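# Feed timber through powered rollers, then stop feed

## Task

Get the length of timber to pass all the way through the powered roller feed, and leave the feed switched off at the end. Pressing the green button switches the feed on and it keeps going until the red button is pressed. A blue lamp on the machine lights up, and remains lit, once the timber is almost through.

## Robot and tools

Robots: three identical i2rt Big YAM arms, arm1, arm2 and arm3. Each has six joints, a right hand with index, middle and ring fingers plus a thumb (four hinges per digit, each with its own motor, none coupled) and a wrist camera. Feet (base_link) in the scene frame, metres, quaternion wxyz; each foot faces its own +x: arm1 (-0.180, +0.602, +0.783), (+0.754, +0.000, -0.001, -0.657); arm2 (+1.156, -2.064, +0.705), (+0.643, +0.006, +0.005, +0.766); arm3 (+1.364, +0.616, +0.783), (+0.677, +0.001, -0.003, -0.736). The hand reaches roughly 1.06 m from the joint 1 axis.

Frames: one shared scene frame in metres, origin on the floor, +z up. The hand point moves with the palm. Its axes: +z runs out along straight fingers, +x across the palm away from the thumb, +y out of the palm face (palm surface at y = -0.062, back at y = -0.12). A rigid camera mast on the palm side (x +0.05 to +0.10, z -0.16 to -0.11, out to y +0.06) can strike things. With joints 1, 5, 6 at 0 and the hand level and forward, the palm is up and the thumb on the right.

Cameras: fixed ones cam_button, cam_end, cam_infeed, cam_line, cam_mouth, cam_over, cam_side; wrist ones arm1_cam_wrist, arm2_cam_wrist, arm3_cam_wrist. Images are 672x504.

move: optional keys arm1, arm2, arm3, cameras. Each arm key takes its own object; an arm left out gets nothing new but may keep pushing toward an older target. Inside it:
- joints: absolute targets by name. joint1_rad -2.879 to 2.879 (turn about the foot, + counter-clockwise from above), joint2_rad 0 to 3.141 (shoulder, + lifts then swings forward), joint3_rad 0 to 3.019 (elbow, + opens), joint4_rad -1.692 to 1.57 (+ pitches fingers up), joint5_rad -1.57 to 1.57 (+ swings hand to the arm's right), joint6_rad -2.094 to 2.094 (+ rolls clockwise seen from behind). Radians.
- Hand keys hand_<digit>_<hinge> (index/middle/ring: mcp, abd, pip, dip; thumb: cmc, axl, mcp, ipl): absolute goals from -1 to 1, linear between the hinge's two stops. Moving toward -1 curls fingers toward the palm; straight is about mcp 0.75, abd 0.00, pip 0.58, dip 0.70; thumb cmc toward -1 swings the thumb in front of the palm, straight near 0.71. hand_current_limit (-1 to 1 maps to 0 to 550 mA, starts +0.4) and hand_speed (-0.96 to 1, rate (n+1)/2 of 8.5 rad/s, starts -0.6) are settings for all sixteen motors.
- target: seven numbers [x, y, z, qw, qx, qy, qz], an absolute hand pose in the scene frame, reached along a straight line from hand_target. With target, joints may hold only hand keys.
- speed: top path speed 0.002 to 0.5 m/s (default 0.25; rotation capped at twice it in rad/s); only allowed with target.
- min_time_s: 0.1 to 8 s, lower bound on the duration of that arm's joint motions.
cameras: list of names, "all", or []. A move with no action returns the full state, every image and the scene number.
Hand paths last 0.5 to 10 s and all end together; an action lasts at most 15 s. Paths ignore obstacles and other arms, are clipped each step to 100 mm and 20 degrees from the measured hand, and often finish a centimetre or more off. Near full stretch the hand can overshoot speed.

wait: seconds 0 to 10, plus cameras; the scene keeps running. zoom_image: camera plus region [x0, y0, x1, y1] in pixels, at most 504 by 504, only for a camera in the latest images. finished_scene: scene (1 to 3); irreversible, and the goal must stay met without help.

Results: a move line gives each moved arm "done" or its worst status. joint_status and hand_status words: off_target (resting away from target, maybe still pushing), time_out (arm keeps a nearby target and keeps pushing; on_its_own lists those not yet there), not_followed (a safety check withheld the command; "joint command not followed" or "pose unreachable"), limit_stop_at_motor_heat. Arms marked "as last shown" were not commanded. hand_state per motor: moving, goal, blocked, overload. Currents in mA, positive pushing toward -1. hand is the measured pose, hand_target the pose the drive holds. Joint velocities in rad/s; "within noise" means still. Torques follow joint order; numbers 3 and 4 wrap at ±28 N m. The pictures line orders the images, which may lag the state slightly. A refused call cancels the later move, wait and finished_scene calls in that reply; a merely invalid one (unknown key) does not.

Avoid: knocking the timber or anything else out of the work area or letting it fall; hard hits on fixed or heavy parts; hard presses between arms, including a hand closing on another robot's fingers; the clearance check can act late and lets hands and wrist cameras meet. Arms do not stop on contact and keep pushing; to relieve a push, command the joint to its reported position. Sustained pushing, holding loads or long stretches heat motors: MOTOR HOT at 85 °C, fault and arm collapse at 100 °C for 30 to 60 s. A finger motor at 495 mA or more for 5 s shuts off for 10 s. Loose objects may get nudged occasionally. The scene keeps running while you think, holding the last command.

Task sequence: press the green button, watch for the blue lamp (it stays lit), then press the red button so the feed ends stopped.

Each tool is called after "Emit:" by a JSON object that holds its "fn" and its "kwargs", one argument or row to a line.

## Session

Emit:
{"fn": "move", "kwargs": {
  "cameras": ["cam_infeed", "cam_button", "cam_line"]
}}

Scene clock: 0.00 s.
Joint torques (N m): no reading
Motor temperatures (°C): arm1=[22 21 28 21 20 23] | arm2=[19 23 29 24 22 23] | arm3=[22 28 24 19 19 22]
Heat: arm1: hottest joint3_rad 28 °C; arm2: hottest joint3_rad 29 °C; arm3: hottest joint2_rad 28 °C.
Joint velocities: within noise
arm1.joint_positions: joint1_rad=+0.378 joint2_rad=+0.632 joint3_rad=+1.379 joint4_rad=-1.429 joint5_rad=-0.024 joint6_rad=+1.186 hand_index_mcp=+0.753 hand_index_abd=+0.000 hand_index_pip=+0.577 hand_index_dip=+0.696 hand_middle_mcp=+0.753 hand_middle_abd=+0.000 hand_middle_pip=+0.577 hand_middle_dip=+0.696 hand_ring_mcp=+0.753 hand_ring_abd=+0.000 hand_ring_pip=+0.577 hand_ring_dip=+0.696 hand_thumb_cmc=+0.714 hand_thumb_axl=+0.677 hand_thumb_mcp=+0.226 hand_thumb_ipl=+0.168 hand_current_limit=+0.400 hand_speed=-0.600
arm1.joint_status: not commanded
arm1.hand_state: goal,goal,goal,goal,goal,goal,goal,goal,goal,goal,goal,goal,goal,goal,goal,goal
arm1.index_mcp_current_ma: 0
arm1.index_abd_current_ma: 0
arm1.index_pip_current_ma: 0
arm1.index_dip_current_ma: 0
arm1.middle_mcp_current_ma: 0
arm1.middle_abd_current_ma: 0
arm1.middle_pip_current_ma: 0
arm1.middle_dip_current_ma: 0
arm1.ring_mcp_current_ma: 0
arm1.ring_abd_current_ma: 0
arm1.ring_pip_current_ma: 0
arm1.ring_dip_current_ma: 0
arm1.thumb_cmc_current_ma: 0
arm1.thumb_axl_current_ma: 0
arm1.thumb_mcp_current_ma: 0
arm1.thumb_ipl_current_ma: 0
arm1.hand_goal_index_mcp: 0.754
arm1.hand_goal_index_abd: 0.000
arm1.hand_goal_index_pip: 0.576
arm1.hand_goal_index_dip: 0.696
arm1.hand_goal_middle_mcp: 0.754
arm1.hand_goal_middle_abd: 0.000
arm1.hand_goal_middle_pip: 0.576
arm1.hand_goal_middle_dip: 0.696
arm1.hand_goal_ring_mcp: 0.754
arm1.hand_goal_ring_abd: 0.000
arm1.hand_goal_ring_pip: 0.576
arm1.hand_goal_ring_dip: 0.696
arm1.hand_goal_thumb_cmc: 0.714
arm1.hand_goal_thumb_axl: 0.678
arm1.hand_goal_thumb_mcp: 0.226
arm1.hand_goal_thumb_ipl: 0.168
arm1.hand: x=-0.1375 y=+0.3547 z=+1.3033 quat_wxyz=(+0.275, +0.854, -0.293, +0.331) (m; scene frame)
arm1.hand_target: x=-0.1385 y=+0.3565 z=+1.3133 quat_wxyz=(+0.282, +0.849, -0.291, +0.339) (m; scene frame)
arm1.hand_status: not commanded
arm2.joint_positions: joint1_rad=-0.533 joint2_rad=+0.619 joint3_rad=+1.417 joint4_rad=-1.399 joint5_rad=+0.078 joint6_rad=+1.160 hand_index_mcp=+0.753 hand_index_abd=+0.000 hand_index_pip=+0.577 hand_index_dip=+0.696 hand_middle_mcp=+0.753 hand_middle_abd=+0.000 hand_middle_pip=+0.577 hand_middle_dip=+0.696 hand_ring_mcp=+0.753 hand_ring_abd=+0.000 hand_ring_pip=+0.577 hand_ring_dip=+0.696 hand_thumb_cmc=+0.714 hand_thumb_axl=+0.677 hand_thumb_mcp=+0.226 hand_thumb_ipl=+0.168 hand_current_limit=+0.400 hand_speed=-0.600
arm2.joint_status: not commanded
arm2.hand_state: goal,goal,goal,goal,goal,goal,goal,goal,goal,goal,goal,goal,goal,goal,goal,goal
arm2.index_mcp_current_ma: 0
arm2.index_abd_current_ma: 0
arm2.index_pip_current_ma: 0
arm2.index_dip_current_ma: 0
arm2.middle_mcp_current_ma: 0
arm2.middle_abd_current_ma: 0
arm2.middle_pip_current_ma: 0
arm2.middle_dip_current_ma: 0
arm2.ring_mcp_current_ma: 0
arm2.ring_abd_current_ma: 0
arm2.ring_pip_current_ma: 0
arm2.ring_dip_current_ma: 0
arm2.thumb_cmc_current_ma: 0
arm2.thumb_axl_current_ma: 0
arm2.thumb_mcp_current_ma: 0
arm2.thumb_ipl_current_ma: 0
arm2.hand_goal_index_mcp: 0.754
arm2.hand_goal_index_abd: 0.000
arm2.hand_goal_index_pip: 0.576
arm2.hand_goal_index_dip: 0.696
arm2.hand_goal_middle_mcp: 0.754
arm2.hand_goal_middle_abd: 0.000
arm2.hand_goal_middle_pip: 0.576
arm2.hand_goal_middle_dip: 0.696
arm2.hand_goal_ring_mcp: 0.754
arm2.hand_goal_ring_abd: 0.000
arm2.hand_goal_ring_pip: 0.576
arm2.hand_goal_ring_dip: 0.696
arm2.hand_goal_thumb_cmc: 0.714
arm2.hand_goal_thumb_axl: 0.678
arm2.hand_goal_thumb_mcp: 0.226
arm2.hand_goal_thumb_ipl: 0.168
arm2.hand: x=+1.3380 y=-1.8883 z=+1.2565 quat_wxyz=(-0.155, +0.625, +0.627, +0.438) (m; scene frame)
arm2.hand_target: x=+1.3373 y=-1.8907 z=+1.2695 quat_wxyz=(-0.160, +0.620, +0.622, +0.450) (m; scene frame)
arm2.hand_status: not commanded
arm3.joint_positions: joint1_rad=+0.859 joint2_rad=+0.626 joint3_rad=+1.345 joint4_rad=-1.359 joint5_rad=-0.062 joint6_rad=+1.125 hand_index_mcp=+0.753 hand_index_abd=+0.000 hand_index_pip=+0.577 hand_index_dip=+0.696 hand_middle_mcp=+0.753 hand_middle_abd=+0.000 hand_middle_pip=+0.577 hand_middle_dip=+0.696 hand_ring_mcp=+0.753 hand_ring_abd=+0.000 hand_ring_pip=+0.577 hand_ring_dip=+0.696 hand_thumb_cmc=+0.714 hand_thumb_axl=+0.677 hand_thumb_mcp=+0.226 hand_thumb_ipl=+0.168 hand_current_limit=+0.400 hand_speed=-0.600
arm3.joint_status: not commanded
arm3.hand_state: goal,goal,goal,goal,goal,goal,goal,goal,goal,goal,goal,goal,goal,goal,goal,goal
arm3.index_mcp_current_ma: 0
arm3.index_abd_current_ma: 0
arm3.index_pip_current_ma: 0
arm3.index_dip_current_ma: 0
arm3.middle_mcp_current_ma: 0
arm3.middle_abd_current_ma: 0
arm3.middle_pip_current_ma: 0
arm3.middle_dip_current_ma: 0
arm3.ring_mcp_current_ma: 0
arm3.ring_abd_current_ma: 0
arm3.ring_pip_current_ma: 0
arm3.ring_dip_current_ma: 0
arm3.thumb_cmc_current_ma: 0
arm3.thumb_axl_current_ma: 0
arm3.thumb_mcp_current_ma: 0
arm3.thumb_ipl_current_ma: 0
arm3.hand_goal_index_mcp: 0.754
arm3.hand_goal_index_abd: 0.000
arm3.hand_goal_index_pip: 0.576
arm3.hand_goal_index_dip: 0.696
arm3.hand_goal_middle_mcp: 0.754
arm3.hand_goal_middle_abd: 0.000
arm3.hand_goal_middle_pip: 0.576
arm3.hand_goal_middle_dip: 0.696
arm3.hand_goal_ring_mcp: 0.754
arm3.hand_goal_ring_abd: 0.000
arm3.hand_goal_ring_pip: 0.576
arm3.hand_goal_ring_dip: 0.696
arm3.hand_goal_thumb_cmc: 0.714
arm3.hand_goal_thumb_axl: 0.678
arm3.hand_goal_thumb_mcp: 0.226
arm3.hand_goal_thumb_ipl: 0.168
arm3.hand: x=+1.4851 y=+0.3827 z=+1.3050 quat_wxyz=(+0.239, +0.881, -0.141, +0.383) (m; scene frame)
arm3.hand_target: x=+1.4836 y=+0.3843 z=+1.3148 quat_wxyz=(+0.245, +0.876, -0.140, +0.391) (m; scene frame)
arm3.hand_status: not commanded
pictures: cam_button, cam_infeed, cam_line

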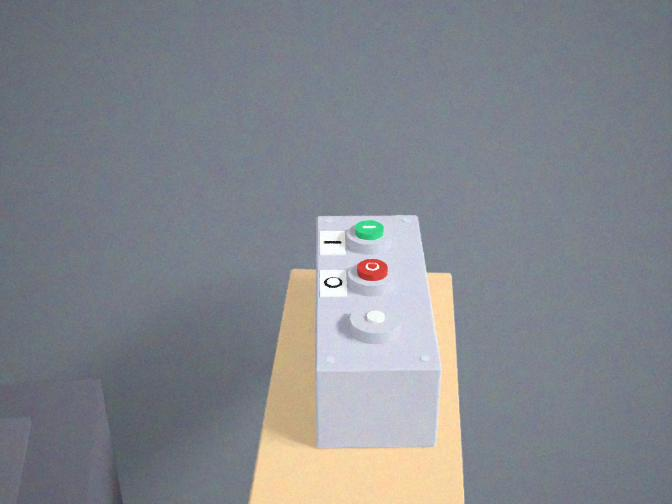

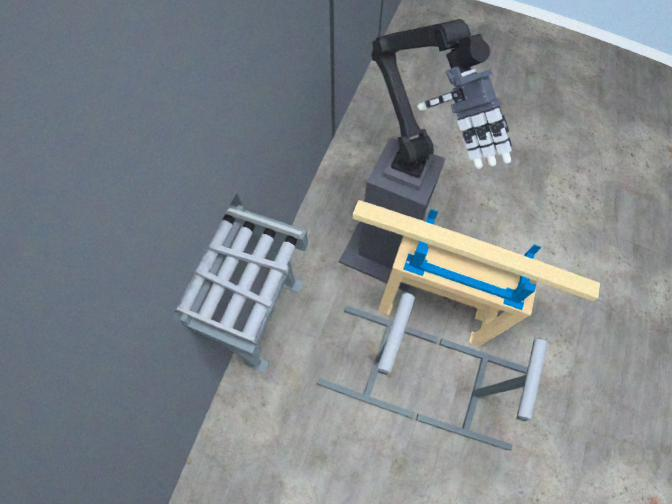

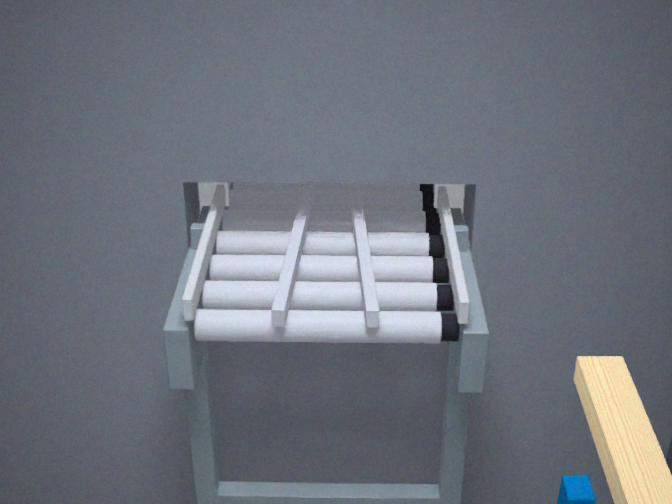

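Emit:
{"fn": "zoom_image", "kwargs": {
  "camera": "cam_infeed",
  "region": [330, 170, 630, 330]
}}

Scaled by 1.680 from the camera's 672x504 image, which has a finer 960x720 frame.

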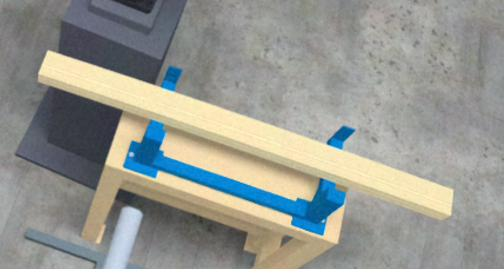

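Emit:
{"fn": "move", "kwargs": {
  "arm2": {"joints": {"joint1_rad": 0.552, "joint2_rad": 1.285, "joint3_rad": 1.34, "joint4_rad": -1.65, "joint5_rad": 0, "joint6_rad": 0, "hand_middle_mcp": -0.4, "hand_ring_mcp": -0.4, "hand_middle_pip": -0.75, "hand_ring_pip": -0.75, "hand_middle_dip": 0, "hand_ring_dip": 0, "hand_current_limit": 0.7}, "min_time_s": 4.5},
  "arm3": {"joints": {"joint1_rad": 1.95, "joint2_rad": 1.649, "joint3_rad": 0.698, "joint4_rad": -0.096, "joint5_rad": 1.55, "joint6_rad": 1.047, "hand_thumb_mcp": -0.449, "hand_thumb_ipl": -0.157}, "min_time_s": 4.5},
  "cameras": ["cam_button", "cam_infeed", "cam_over", "cam_side"]
}}

Scene clock: 63.40 s.
Joint torques (N m): arm1=[-0.44 0.56 8.96 1.95 0.01 -0.17] | arm2=[5.3 -4.07 6.78 0.4 -0.21 -0.93] | arm3=[0.15 -8.29 4.41 1.37 1.03 0.01]
Motor temperatures (°C): arm1=[22 21 39 21 20 23] | arm2=[19 23 36 24 22 23] | arm3=[22 28 34 19 20 22]
Heat: arm1: hottest joint3_rad 39 °C; arm2: hottest joint3_rad 36 °C; arm3: hottest joint3_rad 34 °C.
move: arm2 time_out; arm3 done
Joint velocities: within noise
arm1: as last shown
arm1.joint_positions: joint1_rad=+0.378 joint2_rad=+0.632 joint3_rad=+1.379 joint4_rad=-1.429 joint5_rad=-0.024 joint6_rad=+1.186 hand_index_mcp=+0.753 hand_index_abd=+0.000 hand_index_pip=+0.577 hand_index_dip=+0.696 hand_middle_mcp=+0.753 hand_middle_abd=+0.000 hand_middle_pip=+0.577 hand_middle_dip=+0.696 hand_ring_mcp=+0.753 hand_ring_abd=+0.000 hand_ring_pip=+0.577 hand_ring_dip=+0.696 hand_thumb_cmc=+0.714 hand_thumb_axl=+0.677 hand_thumb_mcp=+0.225 hand_thumb_ipl=+0.168 hand_current_limit=+0.400 hand_speed=-0.600
arm1.index_mcp_current_ma: -4
arm1.index_pip_current_ma: 4
arm1.middle_mcp_current_ma: -4
arm1.middle_pip_current_ma: 4
arm1.ring_mcp_current_ma: -4
arm1.ring_pip_current_ma: 4
arm1.thumb_cmc_current_ma: 1
arm1.thumb_axl_current_ma: -4
arm1.thumb_mcp_current_ma: -5
arm1.thumb_ipl_current_ma: -2
arm2.joint_positions: joint1_rad=+0.488 joint2_rad=+1.247 joint3_rad=+1.341 joint4_rad=-1.648 joint5_rad=+0.005 joint6_rad=+0.087 hand_index_mcp=+0.754 hand_index_abd=+0.000 hand_index_pip=+0.577 hand_index_dip=+0.696 hand_middle_mcp=-0.387 hand_middle_abd=+0.000 hand_middle_pip=-0.748 hand_middle_dip=+0.002 hand_ring_mcp=-0.388 hand_ring_abd=+0.000 hand_ring_pip=-0.748 hand_ring_dip=+0.002 hand_thumb_cmc=+0.714 hand_thumb_axl=+0.677 hand_thumb_mcp=+0.224 hand_thumb_ipl=+0.168 hand_current_limit=+0.700 hand_speed=-0.600
arm2.joint_status: joint1_rad time_out (moved +1.021 of +1.085); joint6_rad time_out (moved -1.074 of -1.160); the others done
arm2.hand_state: goal,goal,goal,goal,goal,goal,goal,goal,goal,goal,goal,goal,goal,goal,goal,goal
arm2.index_mcp_current_ma: 0
arm2.index_abd_current_ma: 0
arm2.index_pip_current_ma: 0
arm2.index_dip_current_ma: 0
arm2.middle_mcp_current_ma: 24
arm2.middle_abd_current_ma: 0
arm2.middle_pip_current_ma: 2
arm2.middle_dip_current_ma: 2
arm2.ring_mcp_current_ma: 19
arm2.ring_abd_current_ma: 0
arm2.ring_pip_current_ma: 1
arm2.ring_dip_current_ma: 2
arm2.thumb_cmc_current_ma: 0
arm2.thumb_axl_current_ma: -1
arm2.thumb_mcp_current_ma: -3
arm2.thumb_ipl_current_ma: 0
arm2.hand_goal_index_mcp: 0.754
arm2.hand_goal_index_abd: 0.000
arm2.hand_goal_index_pip: 0.576
arm2.hand_goal_index_dip: 0.696
arm2.hand_goal_middle_mcp: -0.400
arm2.hand_goal_middle_abd: 0.000
arm2.hand_goal_middle_pip: -0.750
arm2.hand_goal_middle_dip: 0.000
arm2.hand_goal_ring_mcp: -0.400
arm2.hand_goal_ring_abd: 0.000
arm2.hand_goal_ring_pip: -0.750
arm2.hand_goal_ring_dip: 0.000
arm2.hand_goal_thumb_cmc: 0.714
arm2.hand_goal_thumb_axl: 0.678
arm2.hand_goal_thumb_mcp: 0.226
arm2.hand_goal_thumb_ipl: 0.168
arm2.on_its_own: joint1_rad reads +0.488 and still pushes toward +0.552 since a time_out; joint6_rad reads +0.087 and still pushes toward +0.000 since a time_out
arm2.hand: x=+0.9191 y=-1.7034 z=+1.0099 quat_wxyz=(-0.008, -0.284, +0.959, +0.011) (m; scene frame)
arm2.hand_target: x=+0.8850 y=-1.7193 z=+0.9937 quat_wxyz=(-0.003, -0.356, +0.935, -0.009) (m; scene frame)
arm2.hand_status: not commanded
arm3.joint_positions: joint1_rad=+1.943 joint2_rad=+1.630 joint3_rad=+0.709 joint4_rad=-0.109 joint5_rad=+1.549 joint6_rad=+1.057 hand_index_mcp=+0.762 hand_index_abd=+0.001 hand_index_pip=+0.577 hand_index_dip=+0.696 hand_middle_mcp=+0.761 hand_middle_abd=+0.001 hand_middle_pip=+0.577 hand_middle_dip=+0.696 hand_ring_mcp=+0.762 hand_ring_abd=+0.000 hand_ring_pip=+0.577 hand_ring_dip=+0.696 hand_thumb_cmc=+0.718 hand_thumb_axl=+0.680 hand_thumb_mcp=-0.446 hand_thumb_ipl=-0.154 hand_current_limit=+0.400 hand_speed=-0.600
arm3.joint_status: all done
arm3.hand_state: goal,goal,goal,goal,goal,goal,goal,goal,goal,goal,goal,goal,goal,goal,goal,goal
arm3.index_mcp_current_ma: 4
arm3.index_abd_current_ma: 0
arm3.index_pip_current_ma: 0
arm3.index_dip_current_ma: 0
arm3.middle_mcp_current_ma: 3
arm3.middle_abd_current_ma: 0
arm3.middle_pip_current_ma: 0
arm3.middle_dip_current_ma: 0
arm3.ring_mcp_current_ma: 3
arm3.ring_abd_current_ma: 0
arm3.ring_pip_current_ma: 0
arm3.ring_dip_current_ma: 0
arm3.thumb_cmc_current_ma: 1
arm3.thumb_axl_current_ma: 0
arm3.thumb_mcp_current_ma: 0
arm3.thumb_ipl_current_ma: 0
arm3.hand_goal_index_mcp: 0.754
arm3.hand_goal_index_abd: 0.000
arm3.hand_goal_index_pip: 0.576
arm3.hand_goal_index_dip: 0.696
arm3.hand_goal_middle_mcp: 0.754
arm3.hand_goal_middle_abd: 0.000
arm3.hand_goal_middle_pip: 0.576
arm3.hand_goal_middle_dip: 0.696
arm3.hand_goal_ring_mcp: 0.754
arm3.hand_goal_ring_abd: 0.000
arm3.hand_goal_ring_pip: 0.576
arm3.hand_goal_ring_dip: 0.696
arm3.hand_goal_thumb_cmc: 0.714
arm3.hand_goal_thumb_axl: 0.678
arm3.hand_goal_thumb_mcp: -0.448
arm3.hand_goal_thumb_ipl: -0.156
arm3.hand: x=+1.7564 y=+0.5503 z=+1.0030 quat_wxyz=(+0.693, +0.705, +0.096, +0.116) (m; scene frame)
arm3.hand_target: x=+1.7558 y=+0.5526 z=+0.9945 quat_wxyz=(+0.694, +0.704, +0.107, +0.109) (m; scene frame)
arm3.hand_status: not commanded
pictures: cam_button, cam_infeed, cam_over, cam_side

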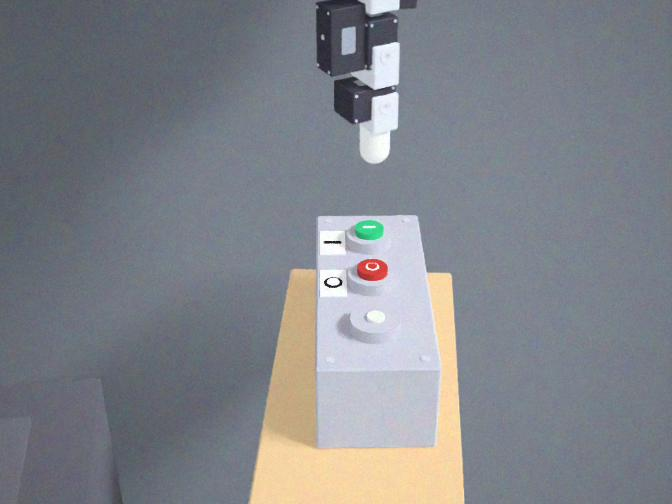

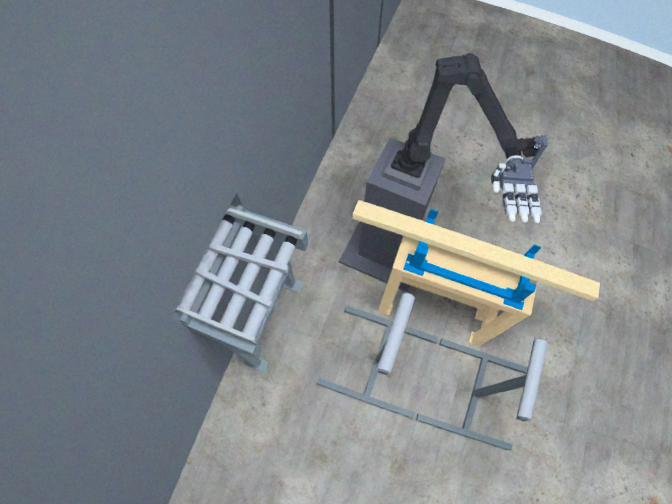

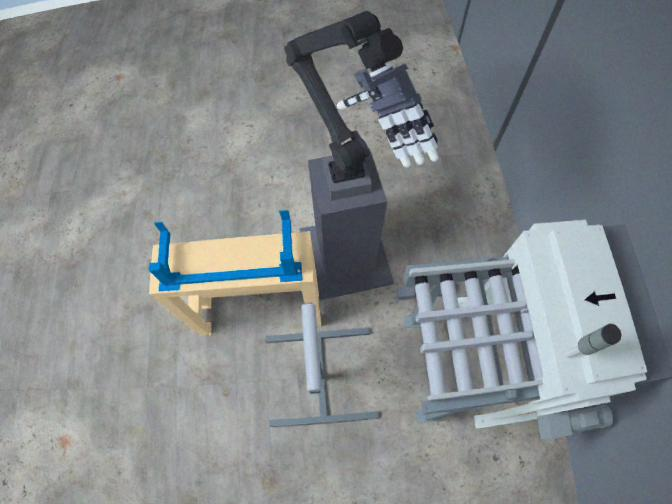

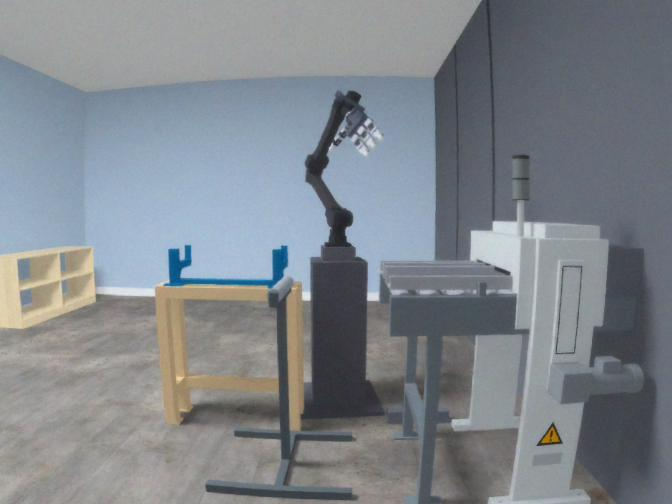

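Emit:
{"fn": "zoom_image", "kwargs": {
  "camera": "cam_infeed",
  "region": [345, 190, 445, 265]
}}

Emit:
{"fn": "zoom_image", "kwargs": {
  "camera": "cam_infeed",
  "region": [510, 240, 610, 315]
}}

Scaled by 5.040 from the camera's 672x504 image, which has a finer 960x720 frame.

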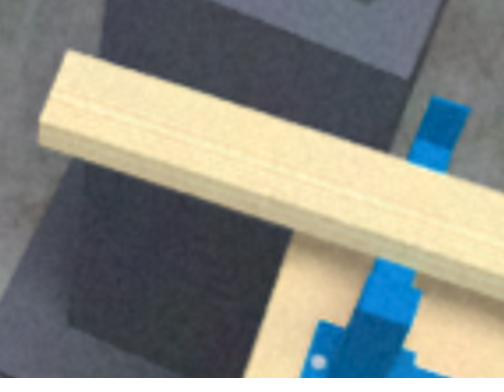

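Scaled by 5.040 from the camera's 672x504 image, which has a finer 960x720 frame.

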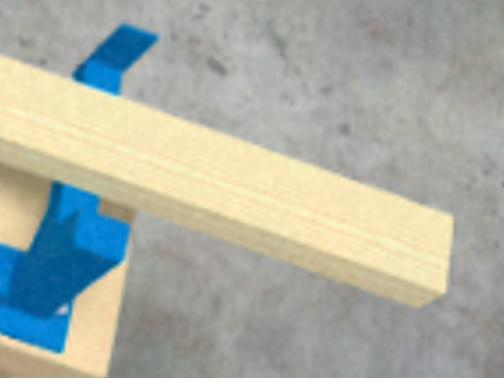

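Emit:
{"fn": "move", "kwargs": {
  "arm3": {"target": [1.733, 0.545, 0.772, 0.6984, 0.6984, 0.1106, 0.1106], "speed": 0.2},
  "cameras": []
}}

Emit:
{"fn": "move", "kwargs": {
  "arm3": {"target": [1.713, 0.43, 0.787, 0.7071, 0.7071, 0, 0], "speed": 0.12},
  "cameras": ["arm3_cam_wrist", "cam_infeed", "cam_line"]
}}

Scene clock: 101.00 s.
Joint torques (N m): arm1=[-0.44 0.56 8.96 1.95 0.01 -0.17] | arm2=[6.01 -3.66 7.01 0.32 -0.16 -0.9] | arm3=[0.15 -10.7 0.88 1.26 1.14 0.09]
Motor temperatures (°C): arm1=[22 21 41 21 20 23] | arm2=[20 23 36 24 22 25] | arm3=[22 29 30 19 22 22]
Heat: arm1: hottest joint3_rad 41 °C; arm2: hottest joint3_rad 36 °C; arm3: hottest joint3_rad 30 °C.
move: arm3 done
Joint velocities: within noise
arm1, arm2: as last shown
arm2.on_its_own: joint1_rad reads +0.488 and still pushes toward +0.552 since a time_out; joint6_rad reads +0.087 and still pushes toward +0.000 since a time_out
arm3.joint_positions: joint1_rad=+1.943 joint2_rad=+2.310 joint3_rad=+0.761 joint4_rad=+0.240 joint5_rad=+1.557 joint6_rad=+1.308 hand_index_mcp=+0.763 hand_index_abd=+0.001 hand_index_pip=+0.577 hand_index_dip=+0.696 hand_middle_mcp=+0.761 hand_middle_abd=+0.001 hand_middle_pip=+0.577 hand_middle_dip=+0.696 hand_ring_mcp=+0.762 hand_ring_abd=+0.000 hand_ring_pip=+0.577 hand_ring_dip=+0.696 hand_thumb_cmc=+0.718 hand_thumb_axl=+0.680 hand_thumb_mcp=-0.446 hand_thumb_ipl=-0.154 hand_current_limit=+0.400 hand_speed=-0.600
arm3.joint_status: not commanded
arm3.hand_state: goal,goal,goal,goal,goal,goal,goal,goal,goal,goal,goal,goal,goal,goal,goal,goal
arm3.index_mcp_current_ma: 4
arm3.index_abd_current_ma: 0
arm3.index_pip_current_ma: 0
arm3.index_dip_current_ma: 0
arm3.middle_mcp_current_ma: 3
arm3.middle_abd_current_ma: 0
arm3.middle_pip_current_ma: 0
arm3.middle_dip_current_ma: 0
arm3.ring_mcp_current_ma: 3
arm3.ring_abd_current_ma: 0
arm3.ring_pip_current_ma: 0
arm3.ring_dip_current_ma: 0
arm3.thumb_cmc_current_ma: 1
arm3.thumb_axl_current_ma: 0
arm3.thumb_mcp_current_ma: 0
arm3.thumb_ipl_current_ma: 0
arm3.hand_goal_index_mcp: 0.754
arm3.hand_goal_index_abd: 0.000
arm3.hand_goal_index_pip: 0.576
arm3.hand_goal_index_dip: 0.696
arm3.hand_goal_middle_mcp: 0.754
arm3.hand_goal_middle_abd: 0.000
arm3.hand_goal_middle_pip: 0.576
arm3.hand_goal_middle_dip: 0.696
arm3.hand_goal_ring_mcp: 0.754
arm3.hand_goal_ring_abd: 0.000
arm3.hand_goal_ring_pip: 0.576
arm3.hand_goal_ring_dip: 0.696
arm3.hand_goal_thumb_cmc: 0.714
arm3.hand_goal_thumb_axl: 0.678
arm3.hand_goal_thumb_mcp: -0.448
arm3.hand_goal_thumb_ipl: -0.156
arm3.hand: x=+1.7327 y=+0.5427 z=+0.7788 quat_wxyz=(+0.697, +0.702, +0.103, +0.104) (m; scene frame)
arm3.hand_target: x=+1.7327 y=+0.5453 z=+0.7721 quat_wxyz=(+0.697, +0.702, +0.106, +0.106) (m; scene frame)
arm3.hand_status: done (0.007 m and 1.3 deg from the pose sent, 0.232 m and 2.1 deg at the start)
pictures: none
No camera images: "cameras" was empty.

Scene clock: 103.27 s.
Joint torques (N m): arm1=[-0.44 0.56 8.96 1.96 0.01 -0.17] | arm2=[5.71 -3.6 6.99 0.38 -0.18 -0.91] | arm3=[-0.32 -13.63 1.42 1.09 0.97 0.01]
Motor temperatures (°C): arm1=[22 21 41 21 20 23] | arm2=[20 23 36 24 22 25] | arm3=[22 29 30 19 22 22]
Heat: arm1: hottest joint3_rad 41 °C; arm2: hottest joint3_rad 36 °C; arm3: hottest joint3_rad 30 °C.
move: arm3 done
Joint velocities: within noise
arm1, arm2: as last shown
arm2.on_its_own: joint1_rad reads +0.488 and still pushes toward +0.552 since a time_out; joint6_rad reads +0.087 and still pushes toward +0.000 since a time_out
arm3.joint_positions: joint1_rad=+1.629 joint2_rad=+2.298 joint3_rad=+0.785 joint4_rad=+0.241 joint5_rad=+1.558 joint6_rad=+1.248 hand_index_mcp=+0.763 hand_index_abd=+0.001 hand_index_pip=+0.577 hand_index_dip=+0.696 hand_middle_mcp=+0.761 hand_middle_abd=+0.001 hand_middle_pip=+0.577 hand_middle_dip=+0.696 hand_ring_mcp=+0.762 hand_ring_abd=+0.000 hand_ring_pip=+0.577 hand_ring_dip=+0.696 hand_thumb_cmc=+0.718 hand_thumb_axl=+0.680 hand_thumb_mcp=-0.446 hand_thumb_ipl=-0.154 hand_current_limit=+0.400 hand_speed=-0.600
arm3.joint_status: not commanded
arm3.hand_state: goal,goal,goal,goal,goal,goal,goal,goal,goal,goal,goal,goal,goal,goal,goal,goal
arm3.index_mcp_current_ma: 4
arm3.index_abd_current_ma: 0
arm3.index_pip_current_ma: 0
arm3.index_dip_current_ma: 0
arm3.middle_mcp_current_ma: 3
arm3.middle_abd_current_ma: 0
arm3.middle_pip_current_ma: 0
arm3.middle_dip_current_ma: 0
arm3.ring_mcp_current_ma: 3
arm3.ring_abd_current_ma: 0
arm3.ring_pip_current_ma: 0
arm3.ring_dip_current_ma: 0
arm3.thumb_cmc_current_ma: 1
arm3.thumb_axl_current_ma: 0
arm3.thumb_mcp_current_ma: 0
arm3.thumb_ipl_current_ma: 0
arm3.hand_goal_index_mcp: 0.754
arm3.hand_goal_index_abd: 0.000
arm3.hand_goal_index_pip: 0.576
arm3.hand_goal_index_dip: 0.696
arm3.hand_goal_middle_mcp: 0.754
arm3.hand_goal_middle_abd: 0.000
arm3.hand_goal_middle_pip: 0.576
arm3.hand_goal_middle_dip: 0.696
arm3.hand_goal_ring_mcp: 0.754
arm3.hand_goal_ring_abd: 0.000
arm3.hand_goal_ring_pip: 0.576
arm3.hand_goal_ring_dip: 0.696
arm3.hand_goal_thumb_cmc: 0.714
arm3.hand_goal_thumb_axl: 0.678
arm3.hand_goal_thumb_mcp: -0.448
arm3.hand_goal_thumb_ipl: -0.156
arm3.hand: x=+1.7077 y=+0.4321 z=+0.7844 quat_wxyz=(+0.704, +0.710, +0.000, -0.014) (m; scene frame)
arm3.hand_target: x=+1.7129 y=+0.4306 z=+0.7871 quat_wxyz=(+0.703, +0.711, -0.008, -0.007) (m; scene frame)
arm3.hand_status: done (0.006 m and 1.7 deg from the pose sent, 0.115 m and 16.8 deg at the start)
pictures: arm3_cam_wrist, cam_infeed, cam_line

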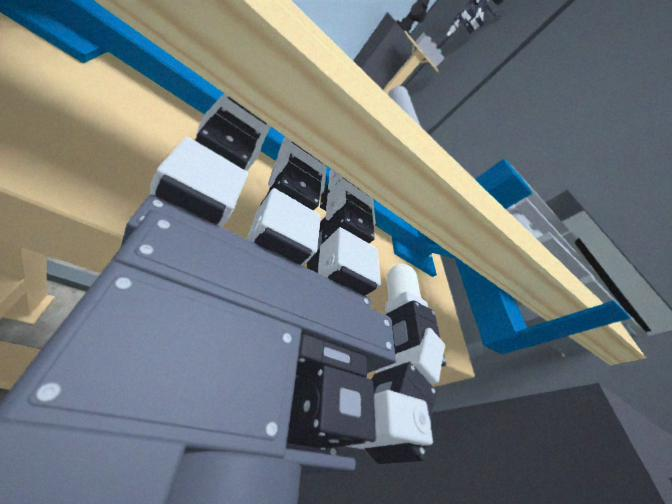

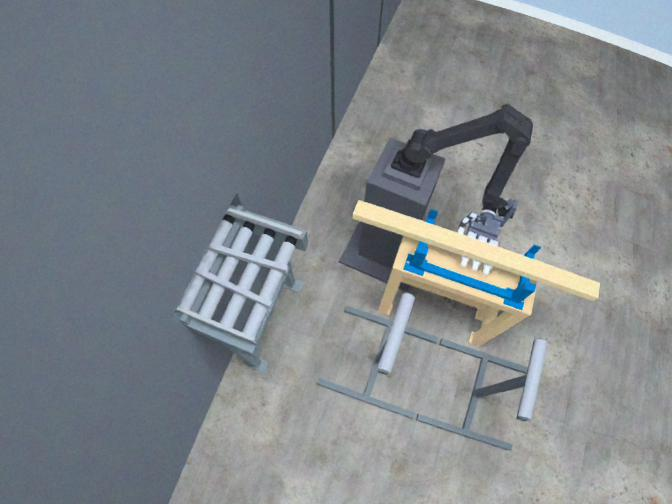

